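# Move the wooden block from the bench into the cart

## Task

Lift the wooden block from the bench and put it down lying flat on the cart's floor, at the handle end, next to the profiles. The cart's drop flap must be left open, and anything already in its correct state must still be that way at the finish. At the end both grippers must be empty, the robot must have released the block and backed away so no part of it is over or touching the cart, it must be touching nothing at all, and it must be upright: a fall or a tilted final stance counts as failure.

## Robot and tools

ROBOT. A Rainbow Robotics RB-Y1: a two-wheel differential base with two rear casters (it cannot drive sideways), a folding torso (leg plus chest), a pan/tilt head and two 7-joint arms, each ending in a parallel gripper with a wrist camera whose case juts sideways and can collide. The base is 0.58 m wide, extends 0.10 m ahead of the drive axle and 0.57 m behind it, and sweeps a 0.58 m radius when spinning in place. With the start arm pose the robot is up to 0.73 m wide.

FRAMES. All positions are metres. Base frame: origin on the floor between the drive wheels, x forward, y left, z up. left_hand and right_hand are printed in this frame as the point between that gripper's pads; the fingers point along the hand's -z and close along its x. chest is also in base frame. base_odometry is in the odometry frame (the base frame as it was at scene start), from wheel counts only, so slip shows as travel; heading in rad, positive = left turn.

move. One action per call, built from: base and/or joints (optionally with min_time_s or contact_limits); or target alone or with min_time_s; or contact_limits alone. Empty call = just read state and images.
- base: one object {x_m_s, turn_rad_s, for_s}. These are velocities held for a duration, not a destination. x_m_s: forward speed, positive forward, magnitude 0.005 to 0.4 or 0. turn_rad_s: positive turns left, magnitude 0.02 to 1.509 or 0. for_s: 0.1 to 5 s. Omitted velocity = 0. Distance is roughly speed times for_s; accelerations are 0.4 m/s² and 0.5 rad/s², so the base coasts on after for_s. If |x_m_s| + 0.27 × |turn_rad_s| exceeds 0.4 both are scaled down.
- joints: a single dict keyed by joint name, each value an absolute target (radians; grippers in metres of pad opening, 0 to 0.1). Ranges: torso_squat_rad 0..1.2, torso_shift_rad -0.3..0.6, torso_pitch_rad -0.2..1.4, torso_yaw_rad -1.5..1.5 (raise both arms sideways ≥0.2 rad first); shoulder pitch ±2.356 (negative swings forward/up); left_shoulder_roll_rad 0..3.141, right_shoulder_roll_rad -3.141..0 (outward lift); shoulder yaw ±2.094; elbow -2.617..0.01 (negative bends); forearm roll ±3.141; wrist pitch -1.57..1.919; hand roll ±2.705; head_pan_rad ±0.523 (positive left); head_tilt_rad -0.35..1.57 (positive down). Torso combos must hold: squat+shift ≤1.52; squat-shift+pitch ≤1.57; shift+0.5pitch-0.4squat ≤0.7; shift+0.3pitch-0.5squat ≤0.39.
- target: one hand per call: side "left"/"right", x, y, z absolute in base frame (-3..3 m), quat_wxyz = [w,x,y,z] in the same form the hand lines print. This is an absolute pose; it is solved once into joint angles, so the hand travels on an arc; split long moves into short steps. Status "reached" means within 10 mm and 2 degrees; "short" gives the remaining error; "refused" gives a reason and moves nothing.
- min_time_s: 0.1 to 8, lower bound on each arm/head/torso motion's duration.
- contact_limits: per gripper key, motor current in mA, 200 to 672.5; persists until changed; default 672.5. Lower values weaken grip.
- cameras: list of head_camera, left_wrist_camera, right_wrist_camera, or all ([] for none).
- blocking: true (default) waits until everything rests; false returns in about 0.5 s while motion continues; a new move overrides only the parts it names. A target cannot be sent while another move runs.

wait(seconds 0..10, cameras): idle and read state. stop(cameras): brake every running motion. zoom_image(camera, region [x0,y0,x1,y1] pixels, at most 504×504) magnifies the latest image; head images are 896×504, wrist images 644×364. read_manual gives licence texts only. finished_scene(scene) closes the current scene permanently; the goal must already hold.

RESULTS. The "move" line says done or the worst status. Joint statuses: moving, done, off_target (resting away from target, maybe still pushing), stopped, time_out, contact_stop (torso only), limit_stop_at_<name> (built-in limit or self-collision guard), not_followed (arm command withheld by the inter-arm check), torque_fault, limit_stop_at_motor_heat. A refused call or any stop you did not order cancels the rest of that reply's move, wait and finished_scene calls. Base "done" only means the velocity was sent, not that the robot moved. Other lines: wheel_motors_off, lidar_m (12 sectors of 30°, first straight ahead, counter-clockwise, "-" = nothing), motor_effort per wheel (% with peak in brackets; above ~30 at rest suggests pushing), joint and external torques, wrist force/torque (uncalibrated offsets), motor temperatures, on_its_own (unrequested behaviour), pictures (camera order of images).

GRASPING. Command a gripper opening at least 0.005 m below the object's width; off_target or done both mean it is holding.

AVOID. Arms striking or squeezing each other (including fingers and camera cases); contact torque reaching joint load limits (torque fault, 10 s freeze); motors overheating from long stretched holds; heavy loads far forward that tip the robot; driving into furniture (the base does not stop itself, and the body can snag under tables); torso pushes against furniture; dropping the block, releasing it while it moves, or slamming it down. Time spent thinking also advances the simulation.

Each tool is called after "Call:" by a JSON object that holds its "method" and its "body".

## Session

Call:
{"method": "move", "body": {"joints": {"head_tilt_rad":0.8}}}

Call:
{"method": "move", "body": {"joints": {"head_tilt_rad":0.7,"head_pan_rad":-0.5}, "cameras": ["head_camera"]}}

Call:
{"method": "move", "body": {"joints": {"head_tilt_rad":0.6,"head_pan_rad":0.5}, "cameras": ["head_camera"]}}

Scene clock: 0.93 s.
Joint torques (N m): left_arm=[-1.63 -0.91 0.64 -0.38 -0.08 -0.68 0.04] | right_arm=[-3.69 -0.55 -0.61 -1.36 -0.08 -0.48 -0.02]
External joint torques (N m): left_arm=[-0.25 -1.05 0.63 0.17 -0.09 -0.25 0.04] | right_arm=[-0.09 0.57 -0.57 0.27 -0.14 0.12 -0.04]
Motor temperatures (°C): left_arm=[30 28 32 36 34 33 38] | right_arm=[34 30 32 30 35 36 34]
Wrist force (N): left_arm=[-0.4 1.7 -7.7] | right_arm=[-2.6 0.6 -4.2]
Wrist torque (N m): left_arm=[-0.31 0.12 0.09] | right_arm=[-0.03 -0.11 -0.10]
Wrist force, peak (N): left_arm=[0.1 1.6 -7.9] | right_arm=[-2.9 0.8 -5.4]
move: done
base_odometry: x=+0.000 y=+0.000 heading=+0.000
lidar_m: 0.74 1.03 1.55 4.57 1.51 1.08 1.03 1.09 1.42 3.61 1.10 0.78
base_status: not commanded
joint_positions: torso_squat_rad=+0.350 torso_shift_rad=+0.000 torso_pitch_rad=+0.000 torso_yaw_rad=+0.000 left_shoulder_pitch_rad=+0.037 left_shoulder_roll_rad=+0.004 left_shoulder_yaw_rad=-0.043 left_elbow_rad=-0.196 left_forearm_roll_rad=-0.014 left_wrist_pitch_rad=+0.002 left_hand_roll_rad=+0.027 left_gripper_m=+0.099 right_shoulder_pitch_rad=-0.040 right_shoulder_roll_rad=-0.021 right_shoulder_yaw_rad=-0.018 right_elbow_rad=-0.235 right_forearm_roll_rad=+0.049 right_wrist_pitch_rad=-0.014 right_hand_roll_rad=+0.035 right_gripper_m=+0.099 head_pan_rad=+0.000 head_tilt_rad=+0.800
joint_status: all done
wheel_motors_off: 0
motor_effort: left_wheel=+0(1) right_wheel=+0(2)
chest: x=-0.2280 y=+0.0001 z=+1.2475 quat_wxyz=(+1.000, +0.000, +0.000, +0.000) (m; base frame)
left_hand: x=-0.1598 y=+0.2200 z=+0.5653 quat_wxyz=(+0.997, +0.000, -0.079, -0.009) (m; base frame)
right_hand: x=-0.0823 y=-0.2360 z=+0.5770 quat_wxyz=(+0.989, -0.016, -0.142, +0.041) (m; base frame)
pictures: head_camera, left_wrist_camera, right_wrist_camera
camera_calibration:
head_camera: T_world_to_cam=[[-0.00443635, -0.999504, -0.0311766, 0.0434261], [-0.676342, 0.0259634, -0.73613, 0.977865], [0.736575, 0.0178203, -0.676122, 1.07557], [0, 0, 0, 1]] pos_world=[-0.130674, -0.00115112, 1.44841]
left_wrist_camera: T_world_to_cam=[[0.988724, 0.00955725, 0.149443, 0.0708295], [-0.0605519, -0.88722, 0.457355, -0.0439141], [0.13696, -0.461247, -0.876637, 0.69141], [0, 0, 0, 1]] pos_world=[-0.167385, 0.279272, 0.615616]
right_wrist_camera: T_world_to_cam=[[-0.945892, -0.11441, -0.303643, 0.0691098], [-0.245093, 0.865166, 0.437513, -0.0414065], [0.212646, 0.488261, -0.846394, 0.69334], [0, 0, 0, 1]] pos_world=[-0.0922137, -0.2948, 0.62594]

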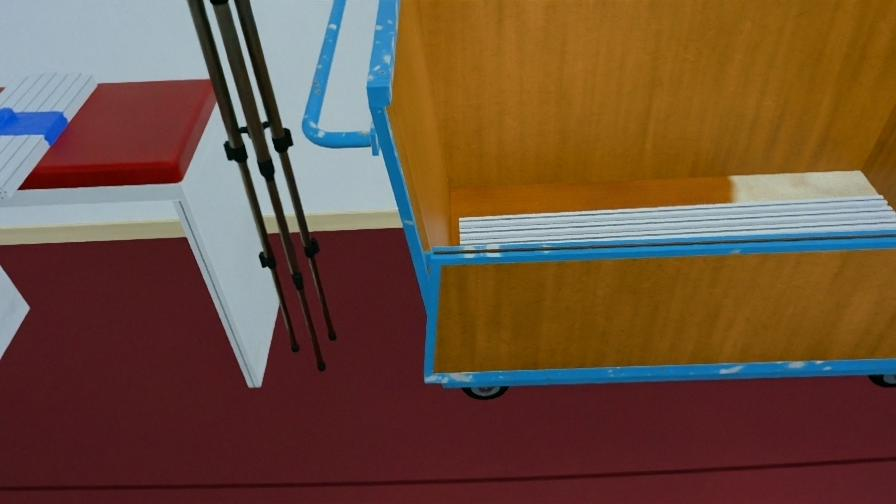

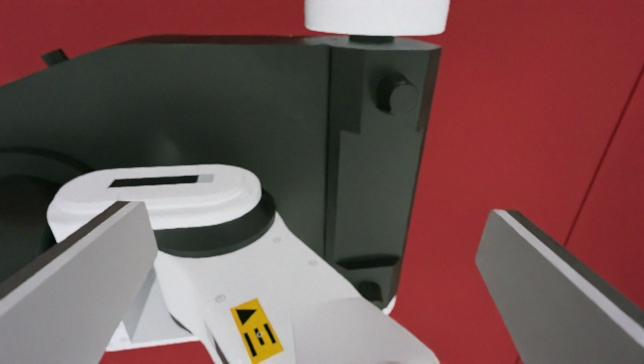

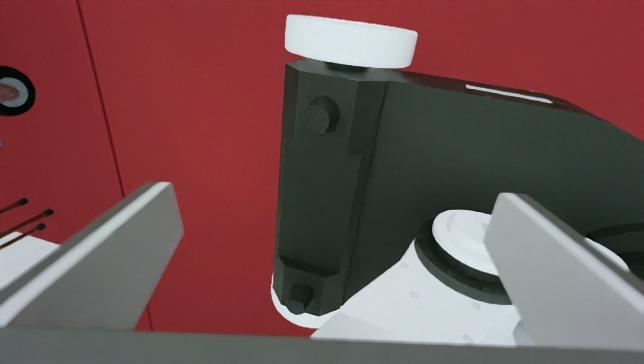

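Scene clock: 1.93 s.
Joint torques (N m): left_arm=[-1.54 -0.57 0.84 -0.46 -0.01 -0.65 -0.03] | right_arm=[-3.74 -0.72 -0.5 -1.37 -0.01 -0.44 -0.03]
External joint torques (N m): left_arm=[-0.15 -0.72 0.82 0.1 -0.01 -0.23 -0.02] | right_arm=[-0.14 0.39 -0.45 0.27 -0.08 0.16 -0.04]
Motor temperatures (°C): left_arm=[30 28 32 36 34 33 38] | right_arm=[34 30 32 30 35 36 34]
Wrist force (N): left_arm=[-0.4 1.5 -7.7] | right_arm=[-2.9 1.1 -4.5]
Wrist torque (N m): left_arm=[-0.28 0.11 0.08] | right_arm=[-0.11 -0.12 -0.09]
Wrist force, peak (N): left_arm=[-0.7 1.3 -8.3] | right_arm=[-2.9 1.1 -5.3]
move: done
base_odometry: x=+0.000 y=+0.000 heading=+0.000
lidar_m: 0.74 1.03 1.57 4.56 1.54 1.08 1.02 1.09 1.45 3.60 1.10 0.79
base_status: not commanded
joint_positions: torso_squat_rad=+0.350 torso_shift_rad=+0.000 torso_pitch_rad=+0.000 torso_yaw_rad=+0.000 left_shoulder_pitch_rad=+0.037 left_shoulder_roll_rad=+0.004 left_shoulder_yaw_rad=-0.043 left_elbow_rad=-0.196 left_forearm_roll_rad=-0.014 left_wrist_pitch_rad=+0.002 left_hand_roll_rad=+0.027 left_gripper_m=+0.099 right_shoulder_pitch_rad=-0.040 right_shoulder_roll_rad=-0.021 right_shoulder_yaw_rad=-0.018 right_elbow_rad=-0.235 right_forearm_roll_rad=+0.049 right_wrist_pitch_rad=-0.014 right_hand_roll_rad=+0.035 right_gripper_m=+0.099 head_pan_rad=-0.500 head_tilt_rad=+0.700
joint_status: all done
wheel_motors_off: 0
motor_effort: left_wheel=+0(1) right_wheel=+0(2)
chest: x=-0.2280 y=+0.0001 z=+1.2475 quat_wxyz=(+1.000, +0.000, +0.000, +0.000) (m; base frame)
left_hand: x=-0.1598 y=+0.2200 z=+0.5653 quat_wxyz=(+0.997, +0.000, -0.079, -0.009) (m; base frame)
right_hand: x=-0.0823 y=-0.2360 z=+0.5770 quat_wxyz=(+0.989, -0.016, -0.142, +0.041) (m; base frame)
pictures: head_camera
camera_calibration:
head_camera: T_world_to_cam=[[-0.48033, -0.876525, -0.0314285, -0.0542606], [-0.513659, 0.310165, -0.79997, 1.10374], [0.710941, -0.368106, -0.599217, 0.959038], [0, 0, 0, 1]] pos_world=[-0.140939, -0.0368739, 1.45592]

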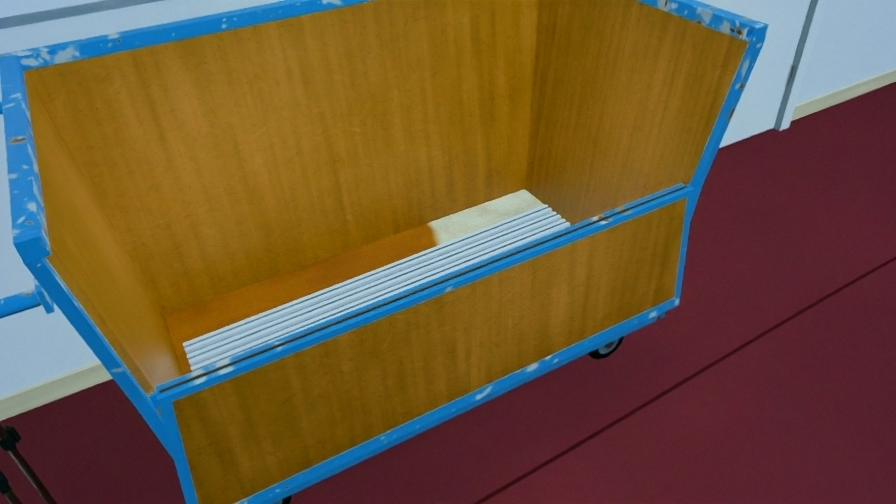

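Scene clock: 3.27 s.
Joint torques (N m): left_arm=[-1.7 -0.74 0.67 -0.48 0.01 -0.65 0.02] | right_arm=[-3.55 -0.39 -0.57 -1.44 -0.07 -0.43 -0.02]
External joint torques (N m): left_arm=[-0.31 -0.88 0.66 0.08 0.01 -0.22 0.03] | right_arm=[0.05 0.73 -0.53 0.19 -0.13 0.16 -0.03]
Motor temperatures (°C): left_arm=[30 28 32 36 34 33 38] | right_arm=[34 30 32 30 35 36 34]
Wrist force (N): left_arm=[-0.1 1.6 -7.3] | right_arm=[-2.8 0.9 -4.3]
Wrist torque (N m): left_arm=[-0.38 0.16 0.11] | right_arm=[-0.11 -0.14 -0.10]
Wrist force, peak (N): left_arm=[0.3 1.8 -8.1] | right_arm=[-2.9 1.1 -5.5]
move: done
base_odometry: x=+0.000 y=+0.000 heading=+0.000
lidar_m: 0.75 1.03 1.56 4.58 1.51 1.09 1.02 1.07 1.42 3.62 1.08 0.79
base_status: not commanded
joint_positions: torso_squat_rad=+0.350 torso_shift_rad=+0.000 torso_pitch_rad=+0.000 torso_yaw_rad=+0.000 left_shoulder_pitch_rad=+0.037 left_shoulder_roll_rad=+0.004 left_shoulder_yaw_rad=-0.043 left_elbow_rad=-0.196 left_forearm_roll_rad=-0.014 left_wrist_pitch_rad=+0.002 left_hand_roll_rad=+0.027 left_gripper_m=+0.099 right_shoulder_pitch_rad=-0.040 right_shoulder_roll_rad=-0.021 right_shoulder_yaw_rad=-0.018 right_elbow_rad=-0.235 right_forearm_roll_rad=+0.049 right_wrist_pitch_rad=-0.014 right_hand_roll_rad=+0.035 right_gripper_m=+0.099 head_pan_rad=+0.500 head_tilt_rad=+0.600
joint_status: all done
wheel_motors_off: 0
motor_effort: left_wheel=+0(1) right_wheel=+0(2)
chest: x=-0.2280 y=+0.0001 z=+1.2475 quat_wxyz=(+1.000, +0.000, +0.000, +0.000) (m; base frame)
left_hand: x=-0.1598 y=+0.2200 z=+0.5653 quat_wxyz=(+0.997, +0.000, -0.079, -0.009) (m; base frame)
right_hand: x=-0.0823 y=-0.2360 z=+0.5770 quat_wxyz=(+0.989, -0.016, -0.142, +0.041) (m; base frame)
pictures: head_camera
camera_calibration:
head_camera: T_world_to_cam=[[0.480736, -0.876301, -0.0314575, 0.143778], [-0.46593, -0.224888, -0.855765, 1.19442], [0.742833, 0.426055, -0.516407, 0.845606], [0, 0, 0, 1]] pos_world=[-0.140746, 0.0343293, 1.46335]

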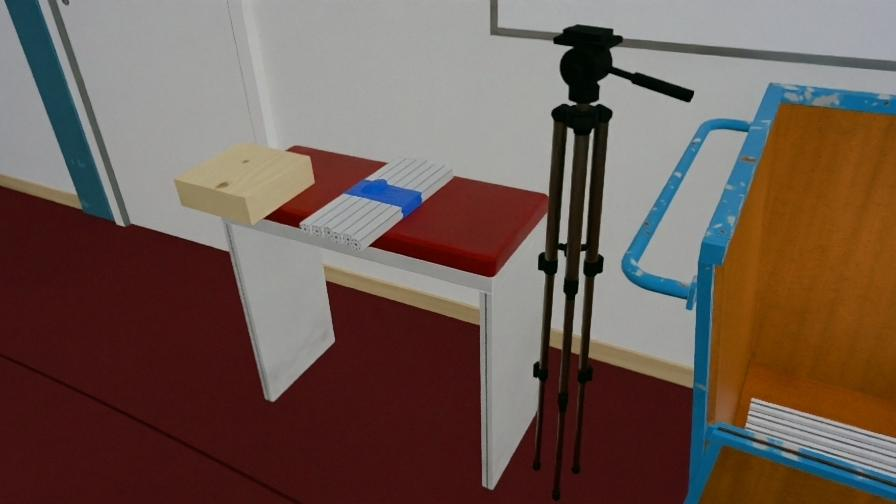

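Call:
{"method": "move", "body": {"base": {"turn_rad_s":0.5,"for_s":2.767}, "joints": {"head_pan_rad":0,"head_tilt_rad":0.6}, "cameras": []}}

Call:
{"method": "move", "body": {"base": {"x_m_s":0.35,"for_s":3.783}, "cameras": []}}

Call:
{"method": "move", "body": {"base": {"turn_rad_s":-0.5,"for_s":2.767}, "cameras": ["head_camera"]}}

Scene clock: 21.43 s.
Joint torques (N m): left_arm=[-1.88 -0.95 0.57 -0.56 -0.02 -0.58 -0.04] | right_arm=[-3.49 -0.82 -0.79 -1.44 -0.06 -0.61 -0.05]
External joint torques (N m): left_arm=[-0.5 -1.1 0.56 0 -0.03 -0.16 -0.03] | right_arm=[0.1 0.29 -0.75 0.19 -0.12 -0.01 -0.06]
Motor temperatures (°C): left_arm=[30 28 32 35 34 33 38] | right_arm=[34 30 32 30 35 36 34]
Wrist force (N): left_arm=[0.0 1.1 -6.9] | right_arm=[-2.5 1.3 -4.6]
Wrist torque (N m): left_arm=[-0.28 0.16 0.09] | right_arm=[-0.13 -0.09 -0.11]
Wrist force, peak (N): left_arm=[0.2 1.5 -8.5] | right_arm=[-2.7 1.6 -5.5]
move: done
base_odometry: x=+0.000 y=+0.000 heading=+1.383
lidar_m: 3.41 1.93 1.16 1.02 1.01 1.23 2.30 3.01 0.88 0.75 0.76 1.57
base_status: done (sent for 2.77 of 2.77 s)
joint_positions: torso_squat_rad=+0.350 torso_shift_rad=+0.000 torso_pitch_rad=+0.000 torso_yaw_rad=+0.000 left_shoulder_pitch_rad=+0.037 left_shoulder_roll_rad=+0.004 left_shoulder_yaw_rad=-0.043 left_elbow_rad=-0.196 left_forearm_roll_rad=-0.014 left_wrist_pitch_rad=+0.002 left_hand_roll_rad=+0.027 left_gripper_m=+0.099 right_shoulder_pitch_rad=-0.040 right_shoulder_roll_rad=-0.021 right_shoulder_yaw_rad=-0.018 right_elbow_rad=-0.235 right_forearm_roll_rad=+0.049 right_wrist_pitch_rad=-0.014 right_hand_roll_rad=+0.035 right_gripper_m=+0.099 head_pan_rad=+0.000 head_tilt_rad=+0.600
joint_status: all done
wheel_motors_off: 0
motor_effort: left_wheel=+6(33) right_wheel=+20(51)
chest: x=-0.2280 y=+0.0001 z=+1.2475 quat_wxyz=(+1.000, +0.000, +0.000, +0.000) (m; base frame)
left_hand: x=-0.1598 y=+0.2200 z=+0.5653 quat_wxyz=(+0.997, +0.000, -0.079, -0.009) (m; base frame)
right_hand: x=-0.0823 y=-0.2360 z=+0.5770 quat_wxyz=(+0.989, -0.016, -0.142, +0.041) (m; base frame)
pictures: none
No camera images: "cameras" was empty.

Scene clock: 26.43 s.
Joint torques (N m): left_arm=[-1.42 -0.81 0.9 -0.58 -0.11 -0.59 -0.08] | right_arm=[-3.16 -0.67 -0.53 -1.37 -0.06 -0.45 0.08]
External joint torques (N m): left_arm=[-0.04 -0.96 0.89 -0.03 -0.11 -0.17 -0.07] | right_arm=[0.44 0.45 -0.49 0.26 -0.13 0.15 0.06]
Motor temperatures (°C): left_arm=[30 28 32 35 34 33 38] | right_arm=[34 30 32 30 35 36 34]
Wrist force (N): left_arm=[-0.3 1.9 -7.8] | right_arm=[-2.9 1.2 -4.6]
Wrist torque (N m): left_arm=[-0.35 0.10 0.09] | right_arm=[-0.09 -0.17 -0.09]
Wrist force, peak (N): left_arm=[-0.2 1.2 -8.5] | right_arm=[-3.0 1.0 -5.4]
move: done
base_odometry: x=+0.245 y=+1.295 heading=+1.384
lidar_m: 2.81 2.42 1.47 1.29 1.30 1.57 2.91 1.30 0.99 0.66 1.26 1.49
base_status: done (sent for 3.77 of 3.77 s)
joint_positions: torso_squat_rad=+0.350 torso_shift_rad=+0.000 torso_pitch_rad=+0.000 torso_yaw_rad=+0.000 left_shoulder_pitch_rad=+0.037 left_shoulder_roll_rad=+0.004 left_shoulder_yaw_rad=-0.043 left_elbow_rad=-0.196 left_forearm_roll_rad=-0.014 left_wrist_pitch_rad=+0.002 left_hand_roll_rad=+0.027 left_gripper_m=+0.099 right_shoulder_pitch_rad=-0.040 right_shoulder_roll_rad=-0.021 right_shoulder_yaw_rad=-0.018 right_elbow_rad=-0.235 right_forearm_roll_rad=+0.049 right_wrist_pitch_rad=-0.014 right_hand_roll_rad=+0.035 right_gripper_m=+0.099 head_pan_rad=+0.000 head_tilt_rad=+0.600
joint_status: not commanded
wheel_motors_off: 0
motor_effort: left_wheel=+20(47) right_wheel=-20(47)
chest: x=-0.2280 y=+0.0001 z=+1.2475 quat_wxyz=(+1.000, +0.000, +0.000, +0.000) (m; base frame)
left_hand: x=-0.1597 y=+0.2200 z=+0.5653 quat_wxyz=(+0.997, +0.000, -0.079, -0.009) (m; base frame)
right_hand: x=-0.0823 y=-0.2360 z=+0.5770 quat_wxyz=(+0.989, -0.016, -0.142, +0.041) (m; base frame)
pictures: none
No camera images: "cameras" was empty.

Scene clock: 30.57 s.
Joint torques (N m): left_arm=[-1.38 -0.28 0.43 -0.56 -0.04 -0.74 -0.03] | right_arm=[-2.87 -0.84 -0.47 -1.15 -0.09 -0.56 0.01]
External joint torques (N m): left_arm=[0 -0.42 0.42 -0.01 -0.05 -0.31 -0.02] | right_arm=[0.72 0.28 -0.43 0.48 -0.16 0.04 0]
Motor temperatures (°C): left_arm=[30 28 32 35 34 33 37] | right_arm=[34 30 32 30 35 36 34]
Wrist force (N): left_arm=[-0.2 0.6 -7.4] | right_arm=[-2.5 0.8 -4.7]
Wrist torque (N m): left_arm=[-0.18 0.12 0.12] | right_arm=[-0.07 -0.09 -0.09]
Wrist force, peak (N): left_arm=[-0.5 1.7 -8.2] | right_arm=[-3.3 1.2 -5.0]
move: done
base_odometry: x=+0.245 y=+1.295 heading=+0.002
lidar_m: 0.64 1.27 1.72 4.31 1.91 1.35 1.30 1.36 1.81 2.12 0.97 1.00
base_status: done (sent for 2.77 of 2.77 s)
joint_positions: torso_squat_rad=+0.350 torso_shift_rad=+0.000 torso_pitch_rad=+0.000 torso_yaw_rad=+0.000 left_shoulder_pitch_rad=+0.037 left_shoulder_roll_rad=+0.004 left_shoulder_yaw_rad=-0.043 left_elbow_rad=-0.196 left_forearm_roll_rad=-0.014 left_wrist_pitch_rad=+0.002 left_hand_roll_rad=+0.027 left_gripper_m=+0.099 right_shoulder_pitch_rad=-0.040 right_shoulder_roll_rad=-0.021 right_shoulder_yaw_rad=-0.018 right_elbow_rad=-0.235 right_forearm_roll_rad=+0.049 right_wrist_pitch_rad=-0.014 right_hand_roll_rad=+0.035 right_gripper_m=+0.099 head_pan_rad=+0.000 head_tilt_rad=+0.600
joint_status: not commanded
wheel_motors_off: 0
motor_effort: left_wheel=+23(48) right_wheel=+3(50)
chest: x=-0.2280 y=+0.0001 z=+1.2475 quat_wxyz=(+1.000, +0.000, +0.000, +0.000) (m; base frame)
left_hand: x=-0.1597 y=+0.2200 z=+0.5653 quat_wxyz=(+0.997, +0.000, -0.079, -0.009) (m; base frame)
right_hand: x=-0.0823 y=-0.2359 z=+0.5770 quat_wxyz=(+0.989, -0.016, -0.142, +0.041) (m; base frame)
pictures: head_camera
camera_calibration:
head_camera: T_world_to_cam=[[0.00184208, -0.999504, -0.0314375, 0.0449971], [-0.516734, 0.0259637, -0.855752, 1.18393], [0.856144, 0.0178212, -0.51643, 0.869005], [0, 0, 0, 1]] pos_world=[-0.132298, -0.00125112, 1.46335]

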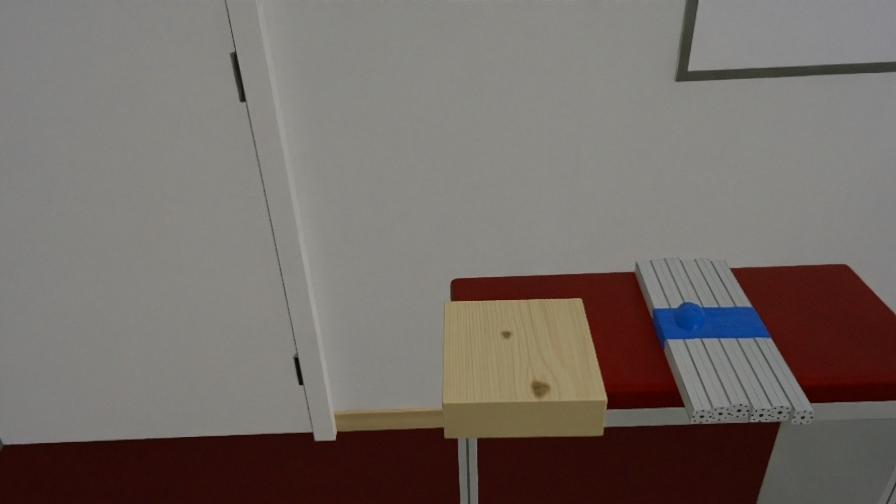

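Call:
{"method": "move", "body": {"joints": {"torso_shift_rad":0.2,"torso_pitch_rad":0.5,"left_shoulder_roll_rad":0.35,"right_shoulder_roll_rad":-0.35,"head_tilt_rad":0.5}, "cameras": []}}

Call:
{"method": "move", "body": {"target": {"side":"left","x":0.4,"y":0.25,"z":0.9,"quat_wxyz":[1,0,0,0]}, "cameras": []}}

Call:
{"method": "move", "body": {"target": {"side":"right","x":0.4,"y":-0.29,"z":0.9,"quat_wxyz":[1,0,0,0]}}}

Scene clock: 37.63 s.
Joint torques (N m): left_arm=[12 6.55 1.38 4.94 -0.06 0.41 -0.01] | right_arm=[10.89 -7.65 -1.64 4.04 -0.22 0.48 -0.08]
External joint torques (N m): left_arm=[-0.8 -2.21 0.6 0.06 -0.08 -0.22 -0.03] | right_arm=[0.48 1.37 -0.56 0.59 -0.13 0.09 -0.06]
Motor temperatures (°C): left_arm=[30 28 32 35 34 33 37] | right_arm=[34 30 32 30 35 36 34]
Wrist force (N): left_arm=[3.6 -0.5 -6.8] | right_arm=[0.5 2.4 -4.5]
Wrist torque (N m): left_arm=[-0.13 0.35 0.10] | right_arm=[-0.17 0.09 -0.08]
Wrist force, peak (N): left_arm=[-0.2 2.0 -8.4] | right_arm=[-2.3 3.5 -5.2]
move: done
base_odometry: x=+0.245 y=+1.295 heading=+0.002
lidar_m: 0.64 1.28 1.72 4.30 1.91 1.36 1.30 1.36 1.81 2.13 0.97 1.00
base_status: not commanded
joint_positions: torso_squat_rad=+0.350 torso_shift_rad=+0.200 torso_pitch_rad=+0.500 torso_yaw_rad=+0.000 left_shoulder_pitch_rad=+0.037 left_shoulder_roll_rad=+0.350 left_shoulder_yaw_rad=-0.043 left_elbow_rad=-0.196 left_forearm_roll_rad=-0.014 left_wrist_pitch_rad=+0.002 left_hand_roll_rad=+0.027 left_gripper_m=+0.099 right_shoulder_pitch_rad=-0.040 right_shoulder_roll_rad=-0.350 right_shoulder_yaw_rad=-0.018 right_elbow_rad=-0.235 right_forearm_roll_rad=+0.049 right_wrist_pitch_rad=-0.014 right_hand_roll_rad=+0.035 right_gripper_m=+0.099 head_pan_rad=+0.000 head_tilt_rad=+0.500
joint_status: all done
wheel_motors_off: 0
motor_effort: left_wheel=+18(26) right_wheel=-1(7)
chest: x=+0.0510 y=+0.0001 z=+1.1965 quat_wxyz=(+0.969, +0.000, +0.247, +0.000) (m; base frame)
left_hand: x=-0.1963 y=+0.4778 z=+0.6052 quat_wxyz=(+0.970, +0.158, +0.171, -0.070) (m; base frame)
right_hand: x=-0.1190 y=-0.4794 z=+0.5783 quat_wxyz=(+0.976, -0.159, +0.109, +0.100) (m; base frame)
pictures: none
No camera images: "cameras" was empty.

Scene clock: 40.13 s.
Joint torques (N m): left_arm=[-10.52 8.58 8.7 -3.96 -0.25 -0.57 -0.07] | right_arm=[11.08 -7.59 -1.6 4.08 -0.17 0.49 -0.05]
External joint torques (N m): left_arm=[1.5 -2.23 0.04 0.74 -0.28 -0.5 -0.07] | right_arm=[0.68 1.41 -0.53 0.63 -0.08 0.09 -0.03]
Motor temperatures (°C): left_arm=[30 28 32 36 34 33 37] | right_arm=[34 30 32 30 35 36 34]
Wrist force (N): left_arm=[0.5 0.9 -7.4] | right_arm=[1.1 2.9 -4.3]
Wrist torque (N m): left_arm=[-0.28 0.09 0.06] | right_arm=[-0.20 0.12 -0.09]
Wrist force, peak (N): left_arm=[0.6 1.6 -8.2] | right_arm=[0.9 2.6 -5.3]
move: done
base_odometry: x=+0.245 y=+1.295 heading=+0.002
lidar_m: 0.63 1.27 1.73 4.30 1.90 1.37 1.29 1.38 1.80 2.12 0.97 1.00
base_status: not commanded
joint_positions: torso_squat_rad=+0.350 torso_shift_rad=+0.200 torso_pitch_rad=+0.500 torso_yaw_rad=+0.000 left_shoulder_pitch_rad=-0.782 left_shoulder_roll_rad=+1.051 left_shoulder_yaw_rad=-0.432 left_elbow_rad=-2.006 left_forearm_roll_rad=+1.023 left_wrist_pitch_rad=+1.667 left_hand_roll_rad=+0.845 left_gripper_m=+0.099 right_shoulder_pitch_rad=-0.040 right_shoulder_roll_rad=-0.350 right_shoulder_yaw_rad=-0.018 right_elbow_rad=-0.235 right_forearm_roll_rad=+0.049 right_wrist_pitch_rad=-0.014 right_hand_roll_rad=+0.035 right_gripper_m=+0.099 head_pan_rad=+0.000 head_tilt_rad=+0.500
joint_status: all done
wheel_motors_off: 0
motor_effort: left_wheel=+18(25) right_wheel=-1(3)
chest: x=+0.0510 y=+0.0001 z=+1.1965 quat_wxyz=(+0.969, +0.000, +0.247, +0.000) (m; base frame)
left_hand: x=+0.3996 y=+0.2498 z=+0.9010 quat_wxyz=(+1.000, -0.001, -0.002, +0.000) (m; base frame)
left_hand_status: reached (checked arc, planned for 2.1 s): 1 mm and 0.3 deg off.
right_hand: x=-0.1190 y=-0.4793 z=+0.5782 quat_wxyz=(+0.976, -0.159, +0.109, +0.100) (m; base frame)
pictures: none
No camera images: "cameras" was empty.

Scene clock: 42.53 s.
Joint torques (N m): left_arm=[-10.84 8.8 9.03 -4.2 -0.07 -0.35 -0.09] | right_arm=[-11.62 -13.39 -7.66 -3.58 0.45 -0.08 0.26]
External joint torques (N m): left_arm=[1.18 -2.01 0.37 0.5 -0.09 -0.28 -0.09] | right_arm=[-0.58 -0.21 1.21 0.09 0.22 -0.06 0.26]
Motor temperatures (°C): left_arm=[30 28 32 36 34 33 37] | right_arm=[34 30 32 30 35 36 34]
Wrist force (N): left_arm=[1.1 1.3 -7.3] | right_arm=[-1.0 0.6 -4.8]
Wrist torque (N m): left_arm=[-0.33 0.18 0.14] | right_arm=[-0.04 -0.01 -0.11]
Wrist force, peak (N): left_arm=[0.9 1.2 -8.0] | right_arm=[-1.3 2.6 -5.6]
move: done
base_odometry: x=+0.245 y=+1.295 heading=+0.002
lidar_m: 0.64 1.27 1.72 4.32 1.91 1.36 1.30 1.36 1.82 2.12 0.97 0.99
base_status: not commanded
joint_positions: torso_squat_rad=+0.350 torso_shift_rad=+0.200 torso_pitch_rad=+0.500 torso_yaw_rad=+0.000 left_shoulder_pitch_rad=-0.782 left_shoulder_roll_rad=+1.051 left_shoulder_yaw_rad=-0.432 left_elbow_rad=-2.006 left_forearm_roll_rad=+1.023 left_wrist_pitch_rad=+1.667 left_hand_roll_rad=+0.845 left_gripper_m=+0.099 right_shoulder_pitch_rad=-0.729 right_shoulder_roll_rad=-1.187 right_shoulder_yaw_rad=+0.423 right_elbow_rad=-1.970 right_forearm_roll_rad=-1.110 right_wrist_pitch_rad=+1.549 right_hand_roll_rad=-0.769 right_gripper_m=+0.099 head_pan_rad=+0.000 head_tilt_rad=+0.500
joint_status: all done
wheel_motors_off: 0
motor_effort: left_wheel=+17(18) right_wheel=-3(7)
chest: x=+0.0510 y=+0.0001 z=+1.1965 quat_wxyz=(+0.969, +0.000, +0.247, +0.000) (m; base frame)
left_hand: x=+0.3995 y=+0.2498 z=+0.9009 quat_wxyz=(+1.000, -0.001, -0.002, +0.000) (m; base frame)
right_hand: x=+0.4000 y=-0.2899 z=+0.9001 quat_wxyz=(+1.000, +0.000, +0.000, +0.000) (m; base frame)
right_hand_status: reached (checked arc, planned for 2.1 s): 0 mm and 0.0 deg off.
pictures: head_camera, left_wrist_camera, right_wrist_camera
camera_calibration:
head_camera: T_world_to_cam=[[-0.0105422, -0.999504, -0.0296753, 0.0412688], [-0.809082, 0.0259654, -0.587122, 0.985516], [0.587601, 0.0178202, -0.808954, 0.948931], [0, 0, 0, 1]] pos_world=[0.240205, -0.00125111, 1.34748]
left_wrist_camera: T_world_to_cam=[[0.999643, 0.0263003, -0.00474168, -0.402194], [0.0255233, -0.886976, 0.46111, -0.175045], [0.00792159, -0.461067, -0.88733, 0.983893], [0, 0, 0, 1]] pos_world=[0.398724, 0.308958, 0.951846]
right_wrist_camera: T_world_to_cam=[[-0.999227, -0.0289471, -0.026603, 0.413955], [-0.0384429, 0.861122, 0.506943, -0.164163], [0.00823392, 0.507574, -0.861569, 0.991553], [0, 0, 0, 1]] pos_world=[0.399159, -0.349939, 0.948525]

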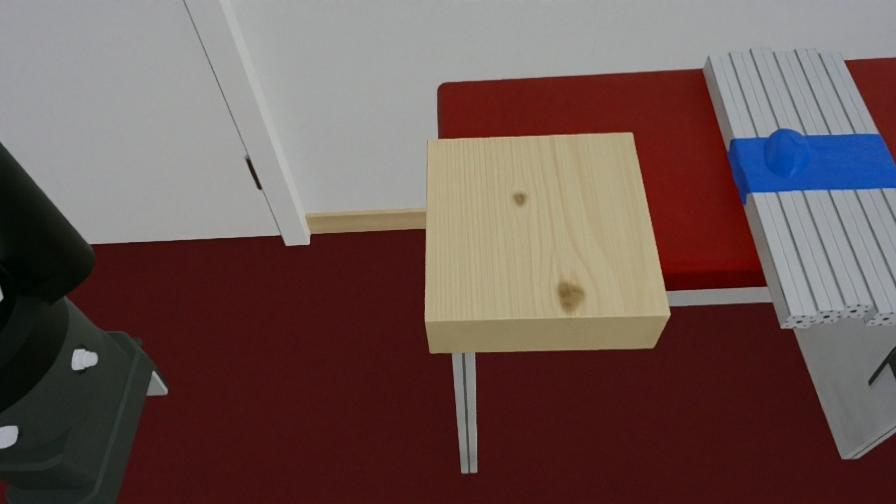

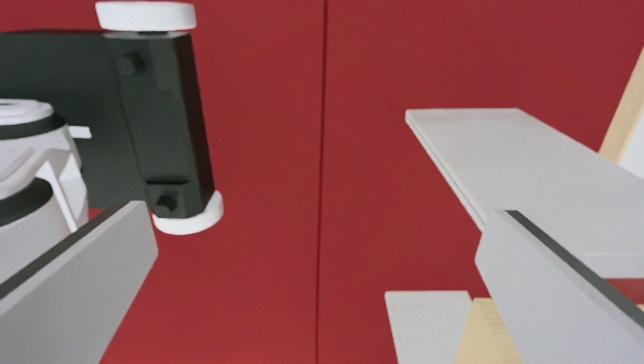

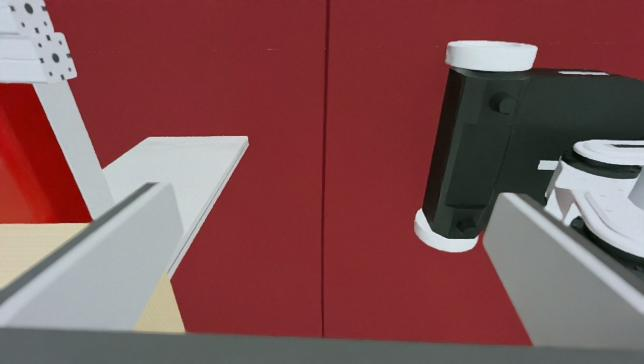

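Call:
{"method": "move", "body": {"base": {"x_m_s":0.15,"for_s":1.533}, "cameras": []}}

Call:
{"method": "move", "body": {"target": {"side":"left","x":0.453,"y":0.11,"z":0.84,"quat_wxyz":[1,0,0,0]}, "cameras": []}}

Call:
{"method": "move", "body": {"target": {"side":"right","x":0.453,"y":-0.27,"z":0.84,"quat_wxyz":[1,0,0,0]}}}

Scene clock: 47.60 s.
Joint torques (N m): left_arm=[-11.17 8.81 9.29 -4.26 -0.03 -0.49 -0.19] | right_arm=[-11.31 -14 -8.02 -3.56 0.16 -0.04 0.24]
External joint torques (N m): left_arm=[0.85 -2 0.63 0.43 -0.06 -0.42 -0.19] | right_arm=[-0.27 -0.81 0.85 0.11 -0.07 -0.02 0.24]
Motor temperatures (°C): left_arm=[30 28 32 36 34 33 37] | right_arm=[34 30 32 30 35 36 34]
Wrist force (N): left_arm=[1.1 1.6 -8.3] | right_arm=[-0.9 1.1 -4.5]
Wrist torque (N m): left_arm=[-0.32 0.26 0.08] | right_arm=[-0.11 -0.01 -0.07]
Wrist force, peak (N): left_arm=[0.5 0.9 -8.6] | right_arm=[-1.0 1.2 -5.6]
move: done
base_odometry: x=+0.475 y=+1.295 heading=+0.002
lidar_m: 0.40 1.04 1.41 3.63 2.24 1.61 1.53 1.60 2.13 1.22 0.83 0.98
base_status: done (sent for 1.53 of 1.53 s)
joint_positions: torso_squat_rad=+0.350 torso_shift_rad=+0.200 torso_pitch_rad=+0.500 torso_yaw_rad=+0.000 left_shoulder_pitch_rad=-0.782 left_shoulder_roll_rad=+1.051 left_shoulder_yaw_rad=-0.432 left_elbow_rad=-2.006 left_forearm_roll_rad=+1.023 left_wrist_pitch_rad=+1.667 left_hand_roll_rad=+0.845 left_gripper_m=+0.099 right_shoulder_pitch_rad=-0.729 right_shoulder_roll_rad=-1.187 right_shoulder_yaw_rad=+0.423 right_elbow_rad=-1.970 right_forearm_roll_rad=-1.110 right_wrist_pitch_rad=+1.549 right_hand_roll_rad=-0.769 right_gripper_m=+0.099 head_pan_rad=+0.000 head_tilt_rad=+0.500
joint_status: not commanded
wheel_motors_off: 0
motor_effort: left_wheel=+0(42) right_wheel=-1(30)
chest: x=+0.0510 y=+0.0001 z=+1.1965 quat_wxyz=(+0.969, +0.000, +0.247, +0.000) (m; base frame)
left_hand: x=+0.3995 y=+0.2498 z=+0.9008 quat_wxyz=(+1.000, -0.001, -0.002, +0.000) (m; base frame)
right_hand: x=+0.4000 y=-0.2899 z=+0.9000 quat_wxyz=(+1.000, +0.000, +0.000, +0.000) (m; base frame)
pictures: none
No camera images: "cameras" was empty.

Scene clock: 48.77 s.
Joint torques (N m): left_arm=[-15.32 4.25 8.2 -5.41 0.05 -0.23 0.17] | right_arm=[-11.21 -13.62 -7.66 -3.77 0.17 -0.07 0.17]
External joint torques (N m): left_arm=[1.94 -0.64 0.9 0.92 0.02 -0.17 0.17] | right_arm=[-0.17 -0.44 1.21 -0.1 -0.06 -0.05 0.17]
Motor temperatures (°C): left_arm=[31 28 32 36 34 33 37] | right_arm=[34 30 32 30 35 36 34]
Wrist force (N): left_arm=[1.4 1.4 -7.6] | right_arm=[-0.9 0.6 -4.9]
Wrist torque (N m): left_arm=[-0.31 0.26 0.12] | right_arm=[-0.01 0.00 -0.08]
Wrist force, peak (N): left_arm=[2.2 1.9 -8.0] | right_arm=[-1.2 1.5 -5.4]
move: done
base_odometry: x=+0.475 y=+1.295 heading=+0.002
lidar_m: 0.41 1.06 1.39 3.64 2.26 1.61 1.52 1.60 2.14 1.22 0.81 0.99
base_status: not commanded
joint_positions: torso_squat_rad=+0.350 torso_shift_rad=+0.200 torso_pitch_rad=+0.500 torso_yaw_rad=+0.000 left_shoulder_pitch_rad=-1.107 left_shoulder_roll_rad=+0.588 left_shoulder_yaw_rad=-0.694 left_elbow_rad=-1.534 left_forearm_roll_rad=+0.782 left_wrist_pitch_rad=+1.638 left_hand_roll_rad=+0.900 left_gripper_m=+0.099 right_shoulder_pitch_rad=-0.729 right_shoulder_roll_rad=-1.187 right_shoulder_yaw_rad=+0.423 right_elbow_rad=-1.970 right_forearm_roll_rad=-1.110 right_wrist_pitch_rad=+1.549 right_hand_roll_rad=-0.769 right_gripper_m=+0.099 head_pan_rad=+0.000 head_tilt_rad=+0.500
joint_status: all done
wheel_motors_off: 0
motor_effort: left_wheel=-1(2) right_wheel=+1(3)
chest: x=+0.0510 y=+0.0001 z=+1.1965 quat_wxyz=(+0.969, +0.000, +0.247, +0.000) (m; base frame)
left_hand: x=+0.4525 y=+0.1100 z=+0.8406 quat_wxyz=(+1.000, +0.000, -0.001, +0.000) (m; base frame)
left_hand_status: reached (checked arc, planned for 0.8 s): 1 mm and 0.1 deg off.
right_hand: x=+0.4000 y=-0.2900 z=+0.9000 quat_wxyz=(+1.000, +0.000, +0.000, +0.000) (m; base frame)
pictures: none
No camera images: "cameras" was empty.

Scene clock: 49.80 s.
Joint torques (N m): left_arm=[-15.9 3.76 7.93 -5.79 0.05 -0.2 0.22] | right_arm=[-15.41 -12.63 -7.25 -4.64 0.12 0.2 -0.09]
External joint torques (N m): left_arm=[1.37 -1.17 0.62 0.54 0.02 -0.13 0.22] | right_arm=[-1.3 -0.69 0.97 -0.05 -0.11 0.23 -0.09]
Motor temperatures (°C): left_arm=[31 28 32 36 34 33 37] | right_arm=[34 30 32 30 35 36 34]
Wrist force (N): left_arm=[1.5 1.6 -7.2] | right_arm=[-1.3 1.0 -5.1]
Wrist torque (N m): left_arm=[-0.32 0.29 0.08] | right_arm=[-0.07 -0.02 -0.05]
Wrist force, peak (N): left_arm=[1.4 1.4 -8.3] | right_arm=[-1.2 1.3 -5.7]
move: done
base_odometry: x=+0.475 y=+1.295 heading=+0.002
lidar_m: 0.41 1.05 1.41 3.64 2.25 1.60 1.53 1.60 2.13 1.22 0.83 0.97
base_status: not commanded
joint_positions: torso_squat_rad=+0.350 torso_shift_rad=+0.200 torso_pitch_rad=+0.500 torso_yaw_rad=+0.000 left_shoulder_pitch_rad=-1.107 left_shoulder_roll_rad=+0.588 left_shoulder_yaw_rad=-0.694 left_elbow_rad=-1.534 left_forearm_roll_rad=+0.782 left_wrist_pitch_rad=+1.638 left_hand_roll_rad=+0.900 left_gripper_m=+0.099 right_shoulder_pitch_rad=-0.895 right_shoulder_roll_rad=-0.952 right_shoulder_yaw_rad=+0.544 right_elbow_rad=-1.598 right_forearm_roll_rad=-0.968 right_wrist_pitch_rad=+1.490 right_hand_roll_rad=-0.627 right_gripper_m=+0.099 head_pan_rad=+0.000 head_tilt_rad=+0.500
joint_status: all done
wheel_motors_off: 0
motor_effort: left_wheel=+0(2) right_wheel=+0(3)
chest: x=+0.0510 y=+0.0001 z=+1.1965 quat_wxyz=(+0.969, +0.000, +0.247, +0.000) (m; base frame)
left_hand: x=+0.4525 y=+0.1101 z=+0.8406 quat_wxyz=(+1.000, +0.000, -0.001, +0.000) (m; base frame)
right_hand: x=+0.4527 y=-0.2699 z=+0.8401 quat_wxyz=(+1.000, +0.000, +0.000, +0.000) (m; base frame)
right_hand_status: reached (checked arc, planned for 0.7 s): 0 mm and 0.0 deg off.
pictures: head_camera, left_wrist_camera, right_wrist_camera
camera_calibration:
head_camera: T_world_to_cam=[[-0.0105429, -0.999504, -0.0296704, 0.0412594], [-0.809164, 0.0259606, -0.587009, 0.985325], [0.587489, 0.0178194, -0.809036, 0.948988], [0, 0, 0, 1]] pos_world=[0.240205, -0.00125112, 1.34738]
left_wrist_camera: T_world_to_cam=[[0.999615, 0.0269798, -0.00641878, -0.450493], [0.0269097, -0.887632, 0.459766, -0.271868], [0.0067069, -0.459762, -0.888017, 0.866584], [0, 0, 0, 1]] pos_world=[0.451823, 0.169258, 0.891646]
right_wrist_camera: T_world_to_cam=[[-0.999217, -0.0289733, -0.0269573, 0.466003], [-0.0386441, 0.861192, 0.506809, -0.148791], [0.00853148, 0.507454, -0.861637, 0.929108], [0, 0, 0, 1]] pos_world=[0.451961, -0.32984, 0.888524]

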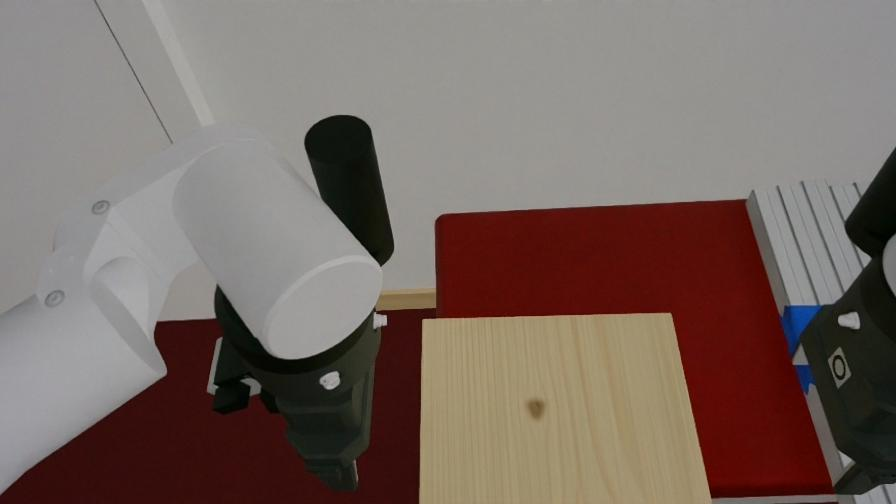

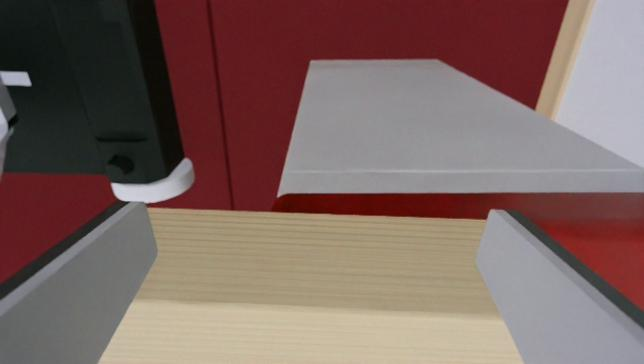

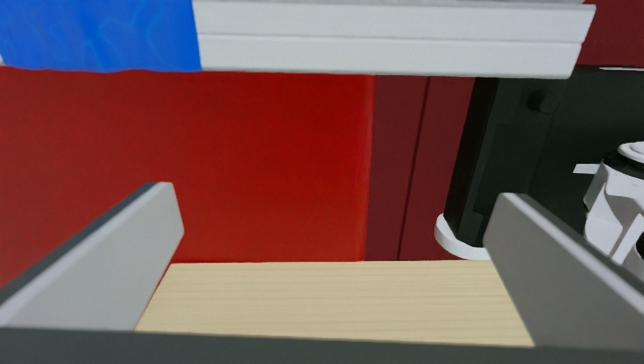

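Call:
{"method": "move", "body": {"target": {"side":"left","x":0.452,"y":0.075,"z":0.772,"quat_wxyz":[1,0,0,0]}, "cameras": []}}

Call:
{"method": "move", "body": {"target": {"side":"right","x":0.452,"y":-0.24,"z":0.772,"quat_wxyz":[1,0,0,0]}}}

Scene clock: 53.07 s.
Joint torques (N m): left_arm=[-16.56 2.34 7.02 -6 -0.24 -0.16 -0.19] | right_arm=[-15.19 -12.37 -7.85 -4.86 0.1 0.08 -0.01]
External joint torques (N m): left_arm=[1.05 -0.53 1.09 0.62 -0.27 -0.1 -0.19] | right_arm=[-1.07 -0.42 0.37 -0.28 -0.14 0.1 -0.01]
Motor temperatures (°C): left_arm=[31 28 32 36 34 33 37] | right_arm=[34 30 32 30 35 36 34]
Wrist force (N): left_arm=[0.8 1.6 -6.9] | right_arm=[-1.1 0.9 -5.3]
Wrist torque (N m): left_arm=[-0.29 0.23 0.11] | right_arm=[-0.07 -0.01 -0.03]
Wrist force, peak (N): left_arm=[0.4 1.2 -8.5] | right_arm=[-0.9 1.0 -5.6]
move: done
base_odometry: x=+0.475 y=+1.295 heading=+0.002
lidar_m: 0.41 1.06 1.41 3.63 2.26 1.60 1.52 1.60 2.13 1.23 0.84 0.99
base_status: not commanded
joint_positions: torso_squat_rad=+0.350 torso_shift_rad=+0.200 torso_pitch_rad=+0.500 torso_yaw_rad=+0.000 left_shoulder_pitch_rad=-1.125 left_shoulder_roll_rad=+0.415 left_shoulder_yaw_rad=-0.772 left_elbow_rad=-1.226 left_forearm_roll_rad=+0.683 left_wrist_pitch_rad=+1.441 left_hand_roll_rad=+0.852 left_gripper_m=+0.099 right_shoulder_pitch_rad=-0.895 right_shoulder_roll_rad=-0.952 right_shoulder_yaw_rad=+0.544 right_elbow_rad=-1.598 right_forearm_roll_rad=-0.968 right_wrist_pitch_rad=+1.490 right_hand_roll_rad=-0.627 right_gripper_m=+0.099 head_pan_rad=+0.000 head_tilt_rad=+0.500
joint_status: all done
wheel_motors_off: 0
motor_effort: left_wheel=-1(4) right_wheel=+1(3)
chest: x=+0.0510 y=+0.0001 z=+1.1965 quat_wxyz=(+0.969, +0.000, +0.247, +0.000) (m; base frame)
left_hand: x=+0.4518 y=+0.0749 z=+0.7722 quat_wxyz=(+1.000, +0.000, -0.001, +0.000) (m; base frame)
left_hand_status: reached (checked arc, planned for 0.6 s): 0 mm and 0.1 deg off.
right_hand: x=+0.4527 y=-0.2699 z=+0.8401 quat_wxyz=(+1.000, +0.000, +0.000, +0.000) (m; base frame)
pictures: none
No camera images: "cameras" was empty.

Scene clock: 53.93 s.
Joint torques (N m): left_arm=[-16.42 1.92 6.61 -6.22 -0.03 -0.16 -0.25] | right_arm=[-16.2 -11.1 -7.06 -5.05 0.11 0.22 0.12]
External joint torques (N m): left_arm=[1.19 -0.96 0.68 0.4 -0.05 -0.1 -0.25] | right_arm=[-1.6 -1.08 -0.07 0.03 -0.12 0.24 0.12]
Motor temperatures (°C): left_arm=[31 28 32 36 34 33 37] | right_arm=[34 30 32 30 35 36 34]
Wrist force (N): left_arm=[0.8 1.8 -7.8] | right_arm=[-1.1 0.8 -5.5]
Wrist torque (N m): left_arm=[-0.28 0.20 0.08] | right_arm=[-0.03 -0.06 -0.06]
Wrist force, peak (N): left_arm=[1.6 1.2 -8.2] | right_arm=[-1.9 1.2 -6.3]
move: done
base_odometry: x=+0.475 y=+1.295 heading=+0.002
lidar_m: 0.40 1.05 1.41 3.63 2.25 1.60 1.52 1.60 2.13 1.22 0.83 1.00
base_status: not commanded
joint_positions: torso_squat_rad=+0.350 torso_shift_rad=+0.200 torso_pitch_rad=+0.500 torso_yaw_rad=+0.000 left_shoulder_pitch_rad=-1.125 left_shoulder_roll_rad=+0.415 left_shoulder_yaw_rad=-0.772 left_elbow_rad=-1.226 left_forearm_roll_rad=+0.683 left_wrist_pitch_rad=+1.441 left_hand_roll_rad=+0.852 left_gripper_m=+0.099 right_shoulder_pitch_rad=-0.913 right_shoulder_roll_rad=-0.782 right_shoulder_yaw_rad=+0.635 right_elbow_rad=-1.387 right_forearm_roll_rad=-0.845 right_wrist_pitch_rad=+1.356 right_hand_roll_rad=-0.603 right_gripper_m=+0.099 head_pan_rad=+0.000 head_tilt_rad=+0.500
joint_status: all done
wheel_motors_off: 0
motor_effort: left_wheel=-1(2) right_wheel=+1(3)
chest: x=+0.0510 y=+0.0001 z=+1.1965 quat_wxyz=(+0.969, +0.000, +0.247, +0.000) (m; base frame)
left_hand: x=+0.4518 y=+0.0750 z=+0.7723 quat_wxyz=(+1.000, +0.000, -0.001, +0.000) (m; base frame)
right_hand: x=+0.4517 y=-0.2399 z=+0.7719 quat_wxyz=(+1.000, +0.000, +0.000, +0.000) (m; base frame)
right_hand_status: reached (checked arc, planned for 0.5 s): 0 mm and 0.0 deg off.
pictures: head_camera, left_wrist_camera, right_wrist_camera
camera_calibration:
head_camera: T_world_to_cam=[[-0.0105429, -0.999504, -0.0296704, 0.0412594], [-0.809164, 0.0259606, -0.587009, 0.985325], [0.587489, 0.0178194, -0.809036, 0.948988], [0, 0, 0, 1]] pos_world=[0.240205, -0.00125112, 1.34738]
left_wrist_camera: T_world_to_cam=[[0.999606, 0.0270407, -0.00757929, -0.448432], [0.0274982, -0.88769, 0.459619, -0.271743], [0.00570037, -0.459646, -0.888084, 0.790294], [0, 0, 0, 1]] pos_world=[0.451223, 0.134158, 0.823346]
right_wrist_camera: T_world_to_cam=[[-0.999237, -0.0289299, -0.0262376, 0.463465], [-0.0382409, 0.861234, 0.506767, -0.140288], [0.00793599, 0.507384, -0.861684, 0.855503], [0, 0, 0, 1]] pos_world=[0.450958, -0.29984, 0.820427]

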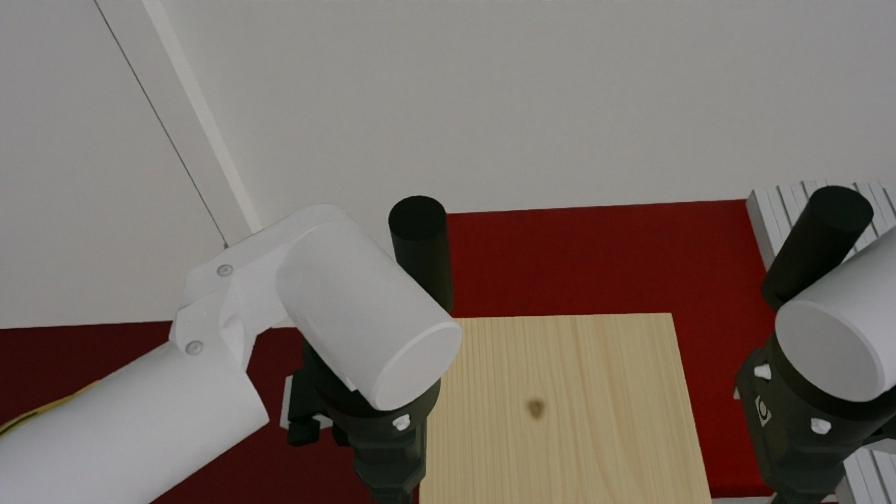

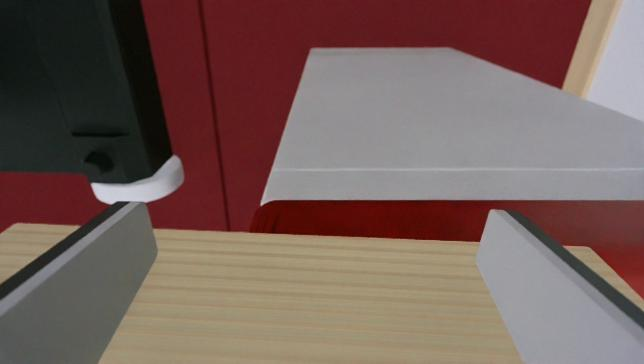

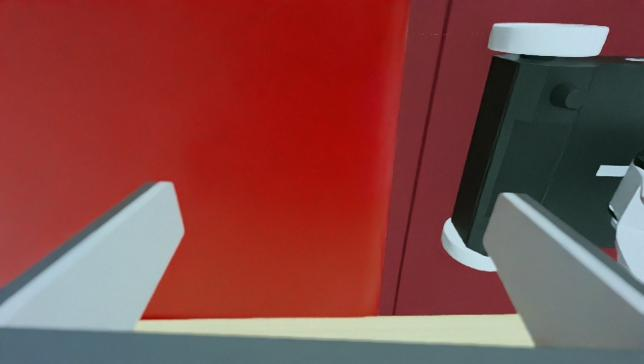

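Call:
{"method": "move", "body": {"target": {"side":"left","x":0.452,"y":0.043,"z":0.772,"quat_wxyz":[1,0,0,0]}, "cameras": []}}

Call:
{"method": "move", "body": {"target": {"side":"right","x":0.452,"y":-0.213,"z":0.772,"quat_wxyz":[1,0,0,0]}}}

Scene clock: 56.17 s.
Joint torques (N m): left_arm=[-17.26 -1.16 5.41 -6.93 0.67 -1.21 0.21] | right_arm=[-16.02 -10.98 -7.35 -5.26 0.17 -0.08 0.13]
External joint torques (N m): left_arm=[0.88 -2.87 -0.11 -0.22 0.64 -1.15 0.21] | right_arm=[-1.42 -0.96 -0.35 -0.17 -0.07 -0.05 0.13]
Motor temperatures (°C): left_arm=[31 28 32 36 34 33 37] | right_arm=[34 30 32 30 35 36 34]
Wrist force (N): left_arm=[0.6 5.3 -8.1] | right_arm=[-0.7 1.0 -5.0]
Wrist torque (N m): left_arm=[-0.39 0.20 -0.07] | right_arm=[-0.08 0.03 -0.09]
Wrist force, peak (N): left_arm=[3.9 19.9 -0.6] | right_arm=[-0.5 0.3 -5.7]
move: done
base_odometry: x=+0.475 y=+1.295 heading=+0.002
lidar_m: 0.41 1.06 1.40 3.62 2.26 1.60 1.53 1.59 2.13 1.21 0.83 0.99
base_status: not commanded
joint_positions: torso_squat_rad=+0.350 torso_shift_rad=+0.200 torso_pitch_rad=+0.500 torso_yaw_rad=+0.000 left_shoulder_pitch_rad=-1.178 left_shoulder_roll_rad=+0.329 left_shoulder_yaw_rad=-0.790 left_elbow_rad=-1.135 left_forearm_roll_rad=+0.664 left_wrist_pitch_rad=+1.433 left_hand_roll_rad=+0.877 left_gripper_m=+0.099 right_shoulder_pitch_rad=-0.913 right_shoulder_roll_rad=-0.782 right_shoulder_yaw_rad=+0.635 right_elbow_rad=-1.387 right_forearm_roll_rad=-0.845 right_wrist_pitch_rad=+1.356 right_hand_roll_rad=-0.603 right_gripper_m=+0.099 head_pan_rad=+0.000 head_tilt_rad=+0.500
joint_status: all done
wheel_motors_off: 0
motor_effort: left_wheel=+0(5) right_wheel=-2(6)
chest: x=+0.0509 y=+0.0001 z=+1.1965 quat_wxyz=(+0.969, +0.000, +0.247, +0.000) (m; base frame)
left_hand: x=+0.4521 y=+0.0434 z=+0.7721 quat_wxyz=(+1.000, +0.000, +0.000, +0.000) (m; base frame)
left_hand_status: reached (checked arc, planned for 0.3 s): 0 mm and 0.1 deg off.
right_hand: x=+0.4518 y=-0.2398 z=+0.7720 quat_wxyz=(+1.000, +0.000, +0.000, +0.000) (m; base frame)
pictures: none
No camera images: "cameras" was empty.

Scene clock: 56.87 s.
Joint torques (N m): left_arm=[-17.82 -1.62 5.99 -7.6 0.87 -1.21 0.29] | right_arm=[-16.5 -8.03 -6.34 -6.27 -0.46 -0.44 -0.11]
External joint torques (N m): left_arm=[0.32 -3.34 0.47 -0.9 0.84 -1.14 0.29] | right_arm=[-1.49 0.93 0.5 -0.93 -0.69 -0.42 -0.11]
Motor temperatures (°C): left_arm=[31 28 32 36 34 33 37] | right_arm=[34 30 32 30 35 36 34]
Wrist force (N): left_arm=[1.2 7.3 -8.2] | right_arm=[-0.7 -3.2 -5.0]
Wrist torque (N m): left_arm=[-0.35 0.17 -0.22] | right_arm=[0.05 -0.04 0.14]
Wrist force, peak (N): left_arm=[1.5 7.9 -8.7] | right_arm=[-1.8 -5.8 -5.2]
move: done
base_odometry: x=+0.475 y=+1.295 heading=+0.002
lidar_m: 0.40 1.06 1.41 3.63 2.24 1.60 1.52 1.59 2.13 1.21 0.82 0.98
base_status: not commanded
joint_positions: torso_squat_rad=+0.350 torso_shift_rad=+0.200 torso_pitch_rad=+0.500 torso_yaw_rad=+0.000 left_shoulder_pitch_rad=-1.178 left_shoulder_roll_rad=+0.329 left_shoulder_yaw_rad=-0.790 left_elbow_rad=-1.134 left_forearm_roll_rad=+0.664 left_wrist_pitch_rad=+1.433 left_hand_roll_rad=+0.877 left_gripper_m=+0.099 right_shoulder_pitch_rad=-0.940 right_shoulder_roll_rad=-0.734 right_shoulder_yaw_rad=+0.657 right_elbow_rad=-1.394 right_forearm_roll_rad=-0.815 right_wrist_pitch_rad=+1.380 right_hand_roll_rad=-0.655 right_gripper_m=+0.099 head_pan_rad=+0.000 head_tilt_rad=+0.500
joint_status: all done
wheel_motors_off: 0
motor_effort: left_wheel=+1(1) right_wheel=-1(3)
chest: x=+0.0510 y=+0.0001 z=+1.1965 quat_wxyz=(+0.969, +0.000, +0.247, +0.000) (m; base frame)
left_hand: x=+0.4521 y=+0.0436 z=+0.7721 quat_wxyz=(+1.000, +0.000, +0.000, +0.000) (m; base frame)
right_hand: x=+0.4517 y=-0.2136 z=+0.7727 quat_wxyz=(+1.000, +0.001, +0.000, +0.001) (m; base frame)
right_hand_status: reached (checked arc, planned for 0.3 s): 1 mm and 0.1 deg off.
pictures: head_camera, left_wrist_camera, right_wrist_camera
camera_calibration:
head_camera: T_world_to_cam=[[-0.0104814, -0.999502, -0.0297547, 0.0414608], [-0.809083, 0.0259628, -0.58712, 0.985511], [0.5876, 0.0179202, -0.808953, 0.948927], [0, 0, 0, 1]] pos_world=[0.240205, -0.00115137, 1.34748]
left_wrist_camera: T_world_to_cam=[[0.999587, 0.0275744, -0.00805336, -0.447438], [0.0281962, -0.888187, 0.458617, -0.299057], [0.0054932, -0.458655, -0.888598, 0.77605], [0, 0, 0, 1]] pos_world=[0.451423, 0.102658, 0.823145]
right_wrist_camera: T_world_to_cam=[[-0.999182, -0.0300508, -0.0270649, 0.464591], [-0.0396383, 0.860451, 0.507989, -0.163744], [0.00802251, 0.508647, -0.860938, 0.842417], [0, 0, 0, 1]] pos_world=[0.450962, -0.273638, 0.821023]

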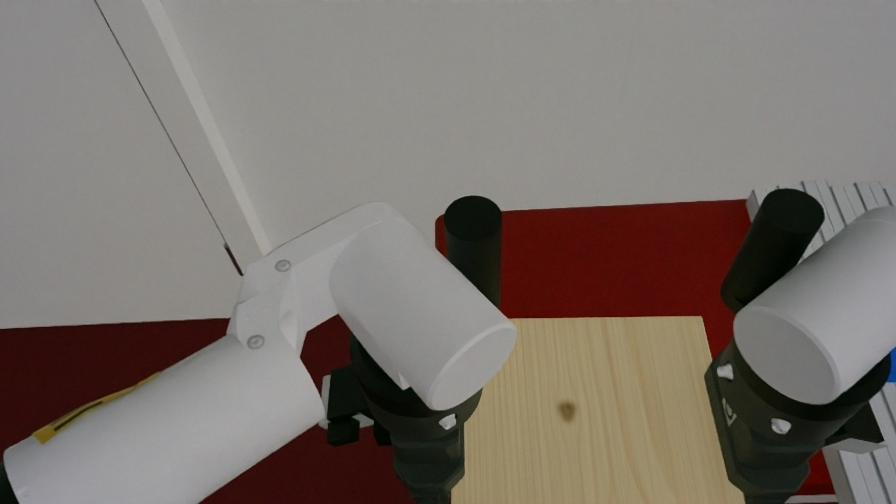

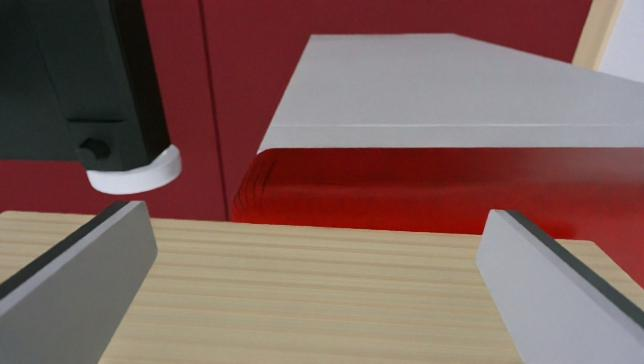

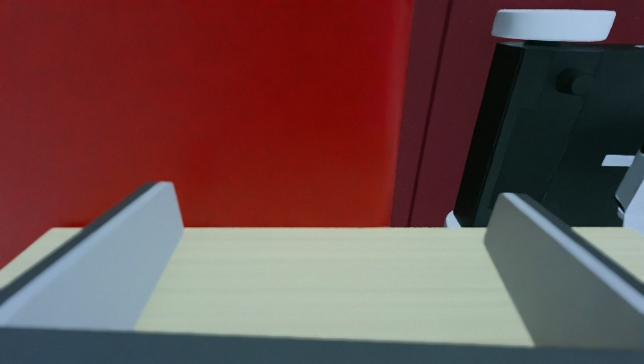

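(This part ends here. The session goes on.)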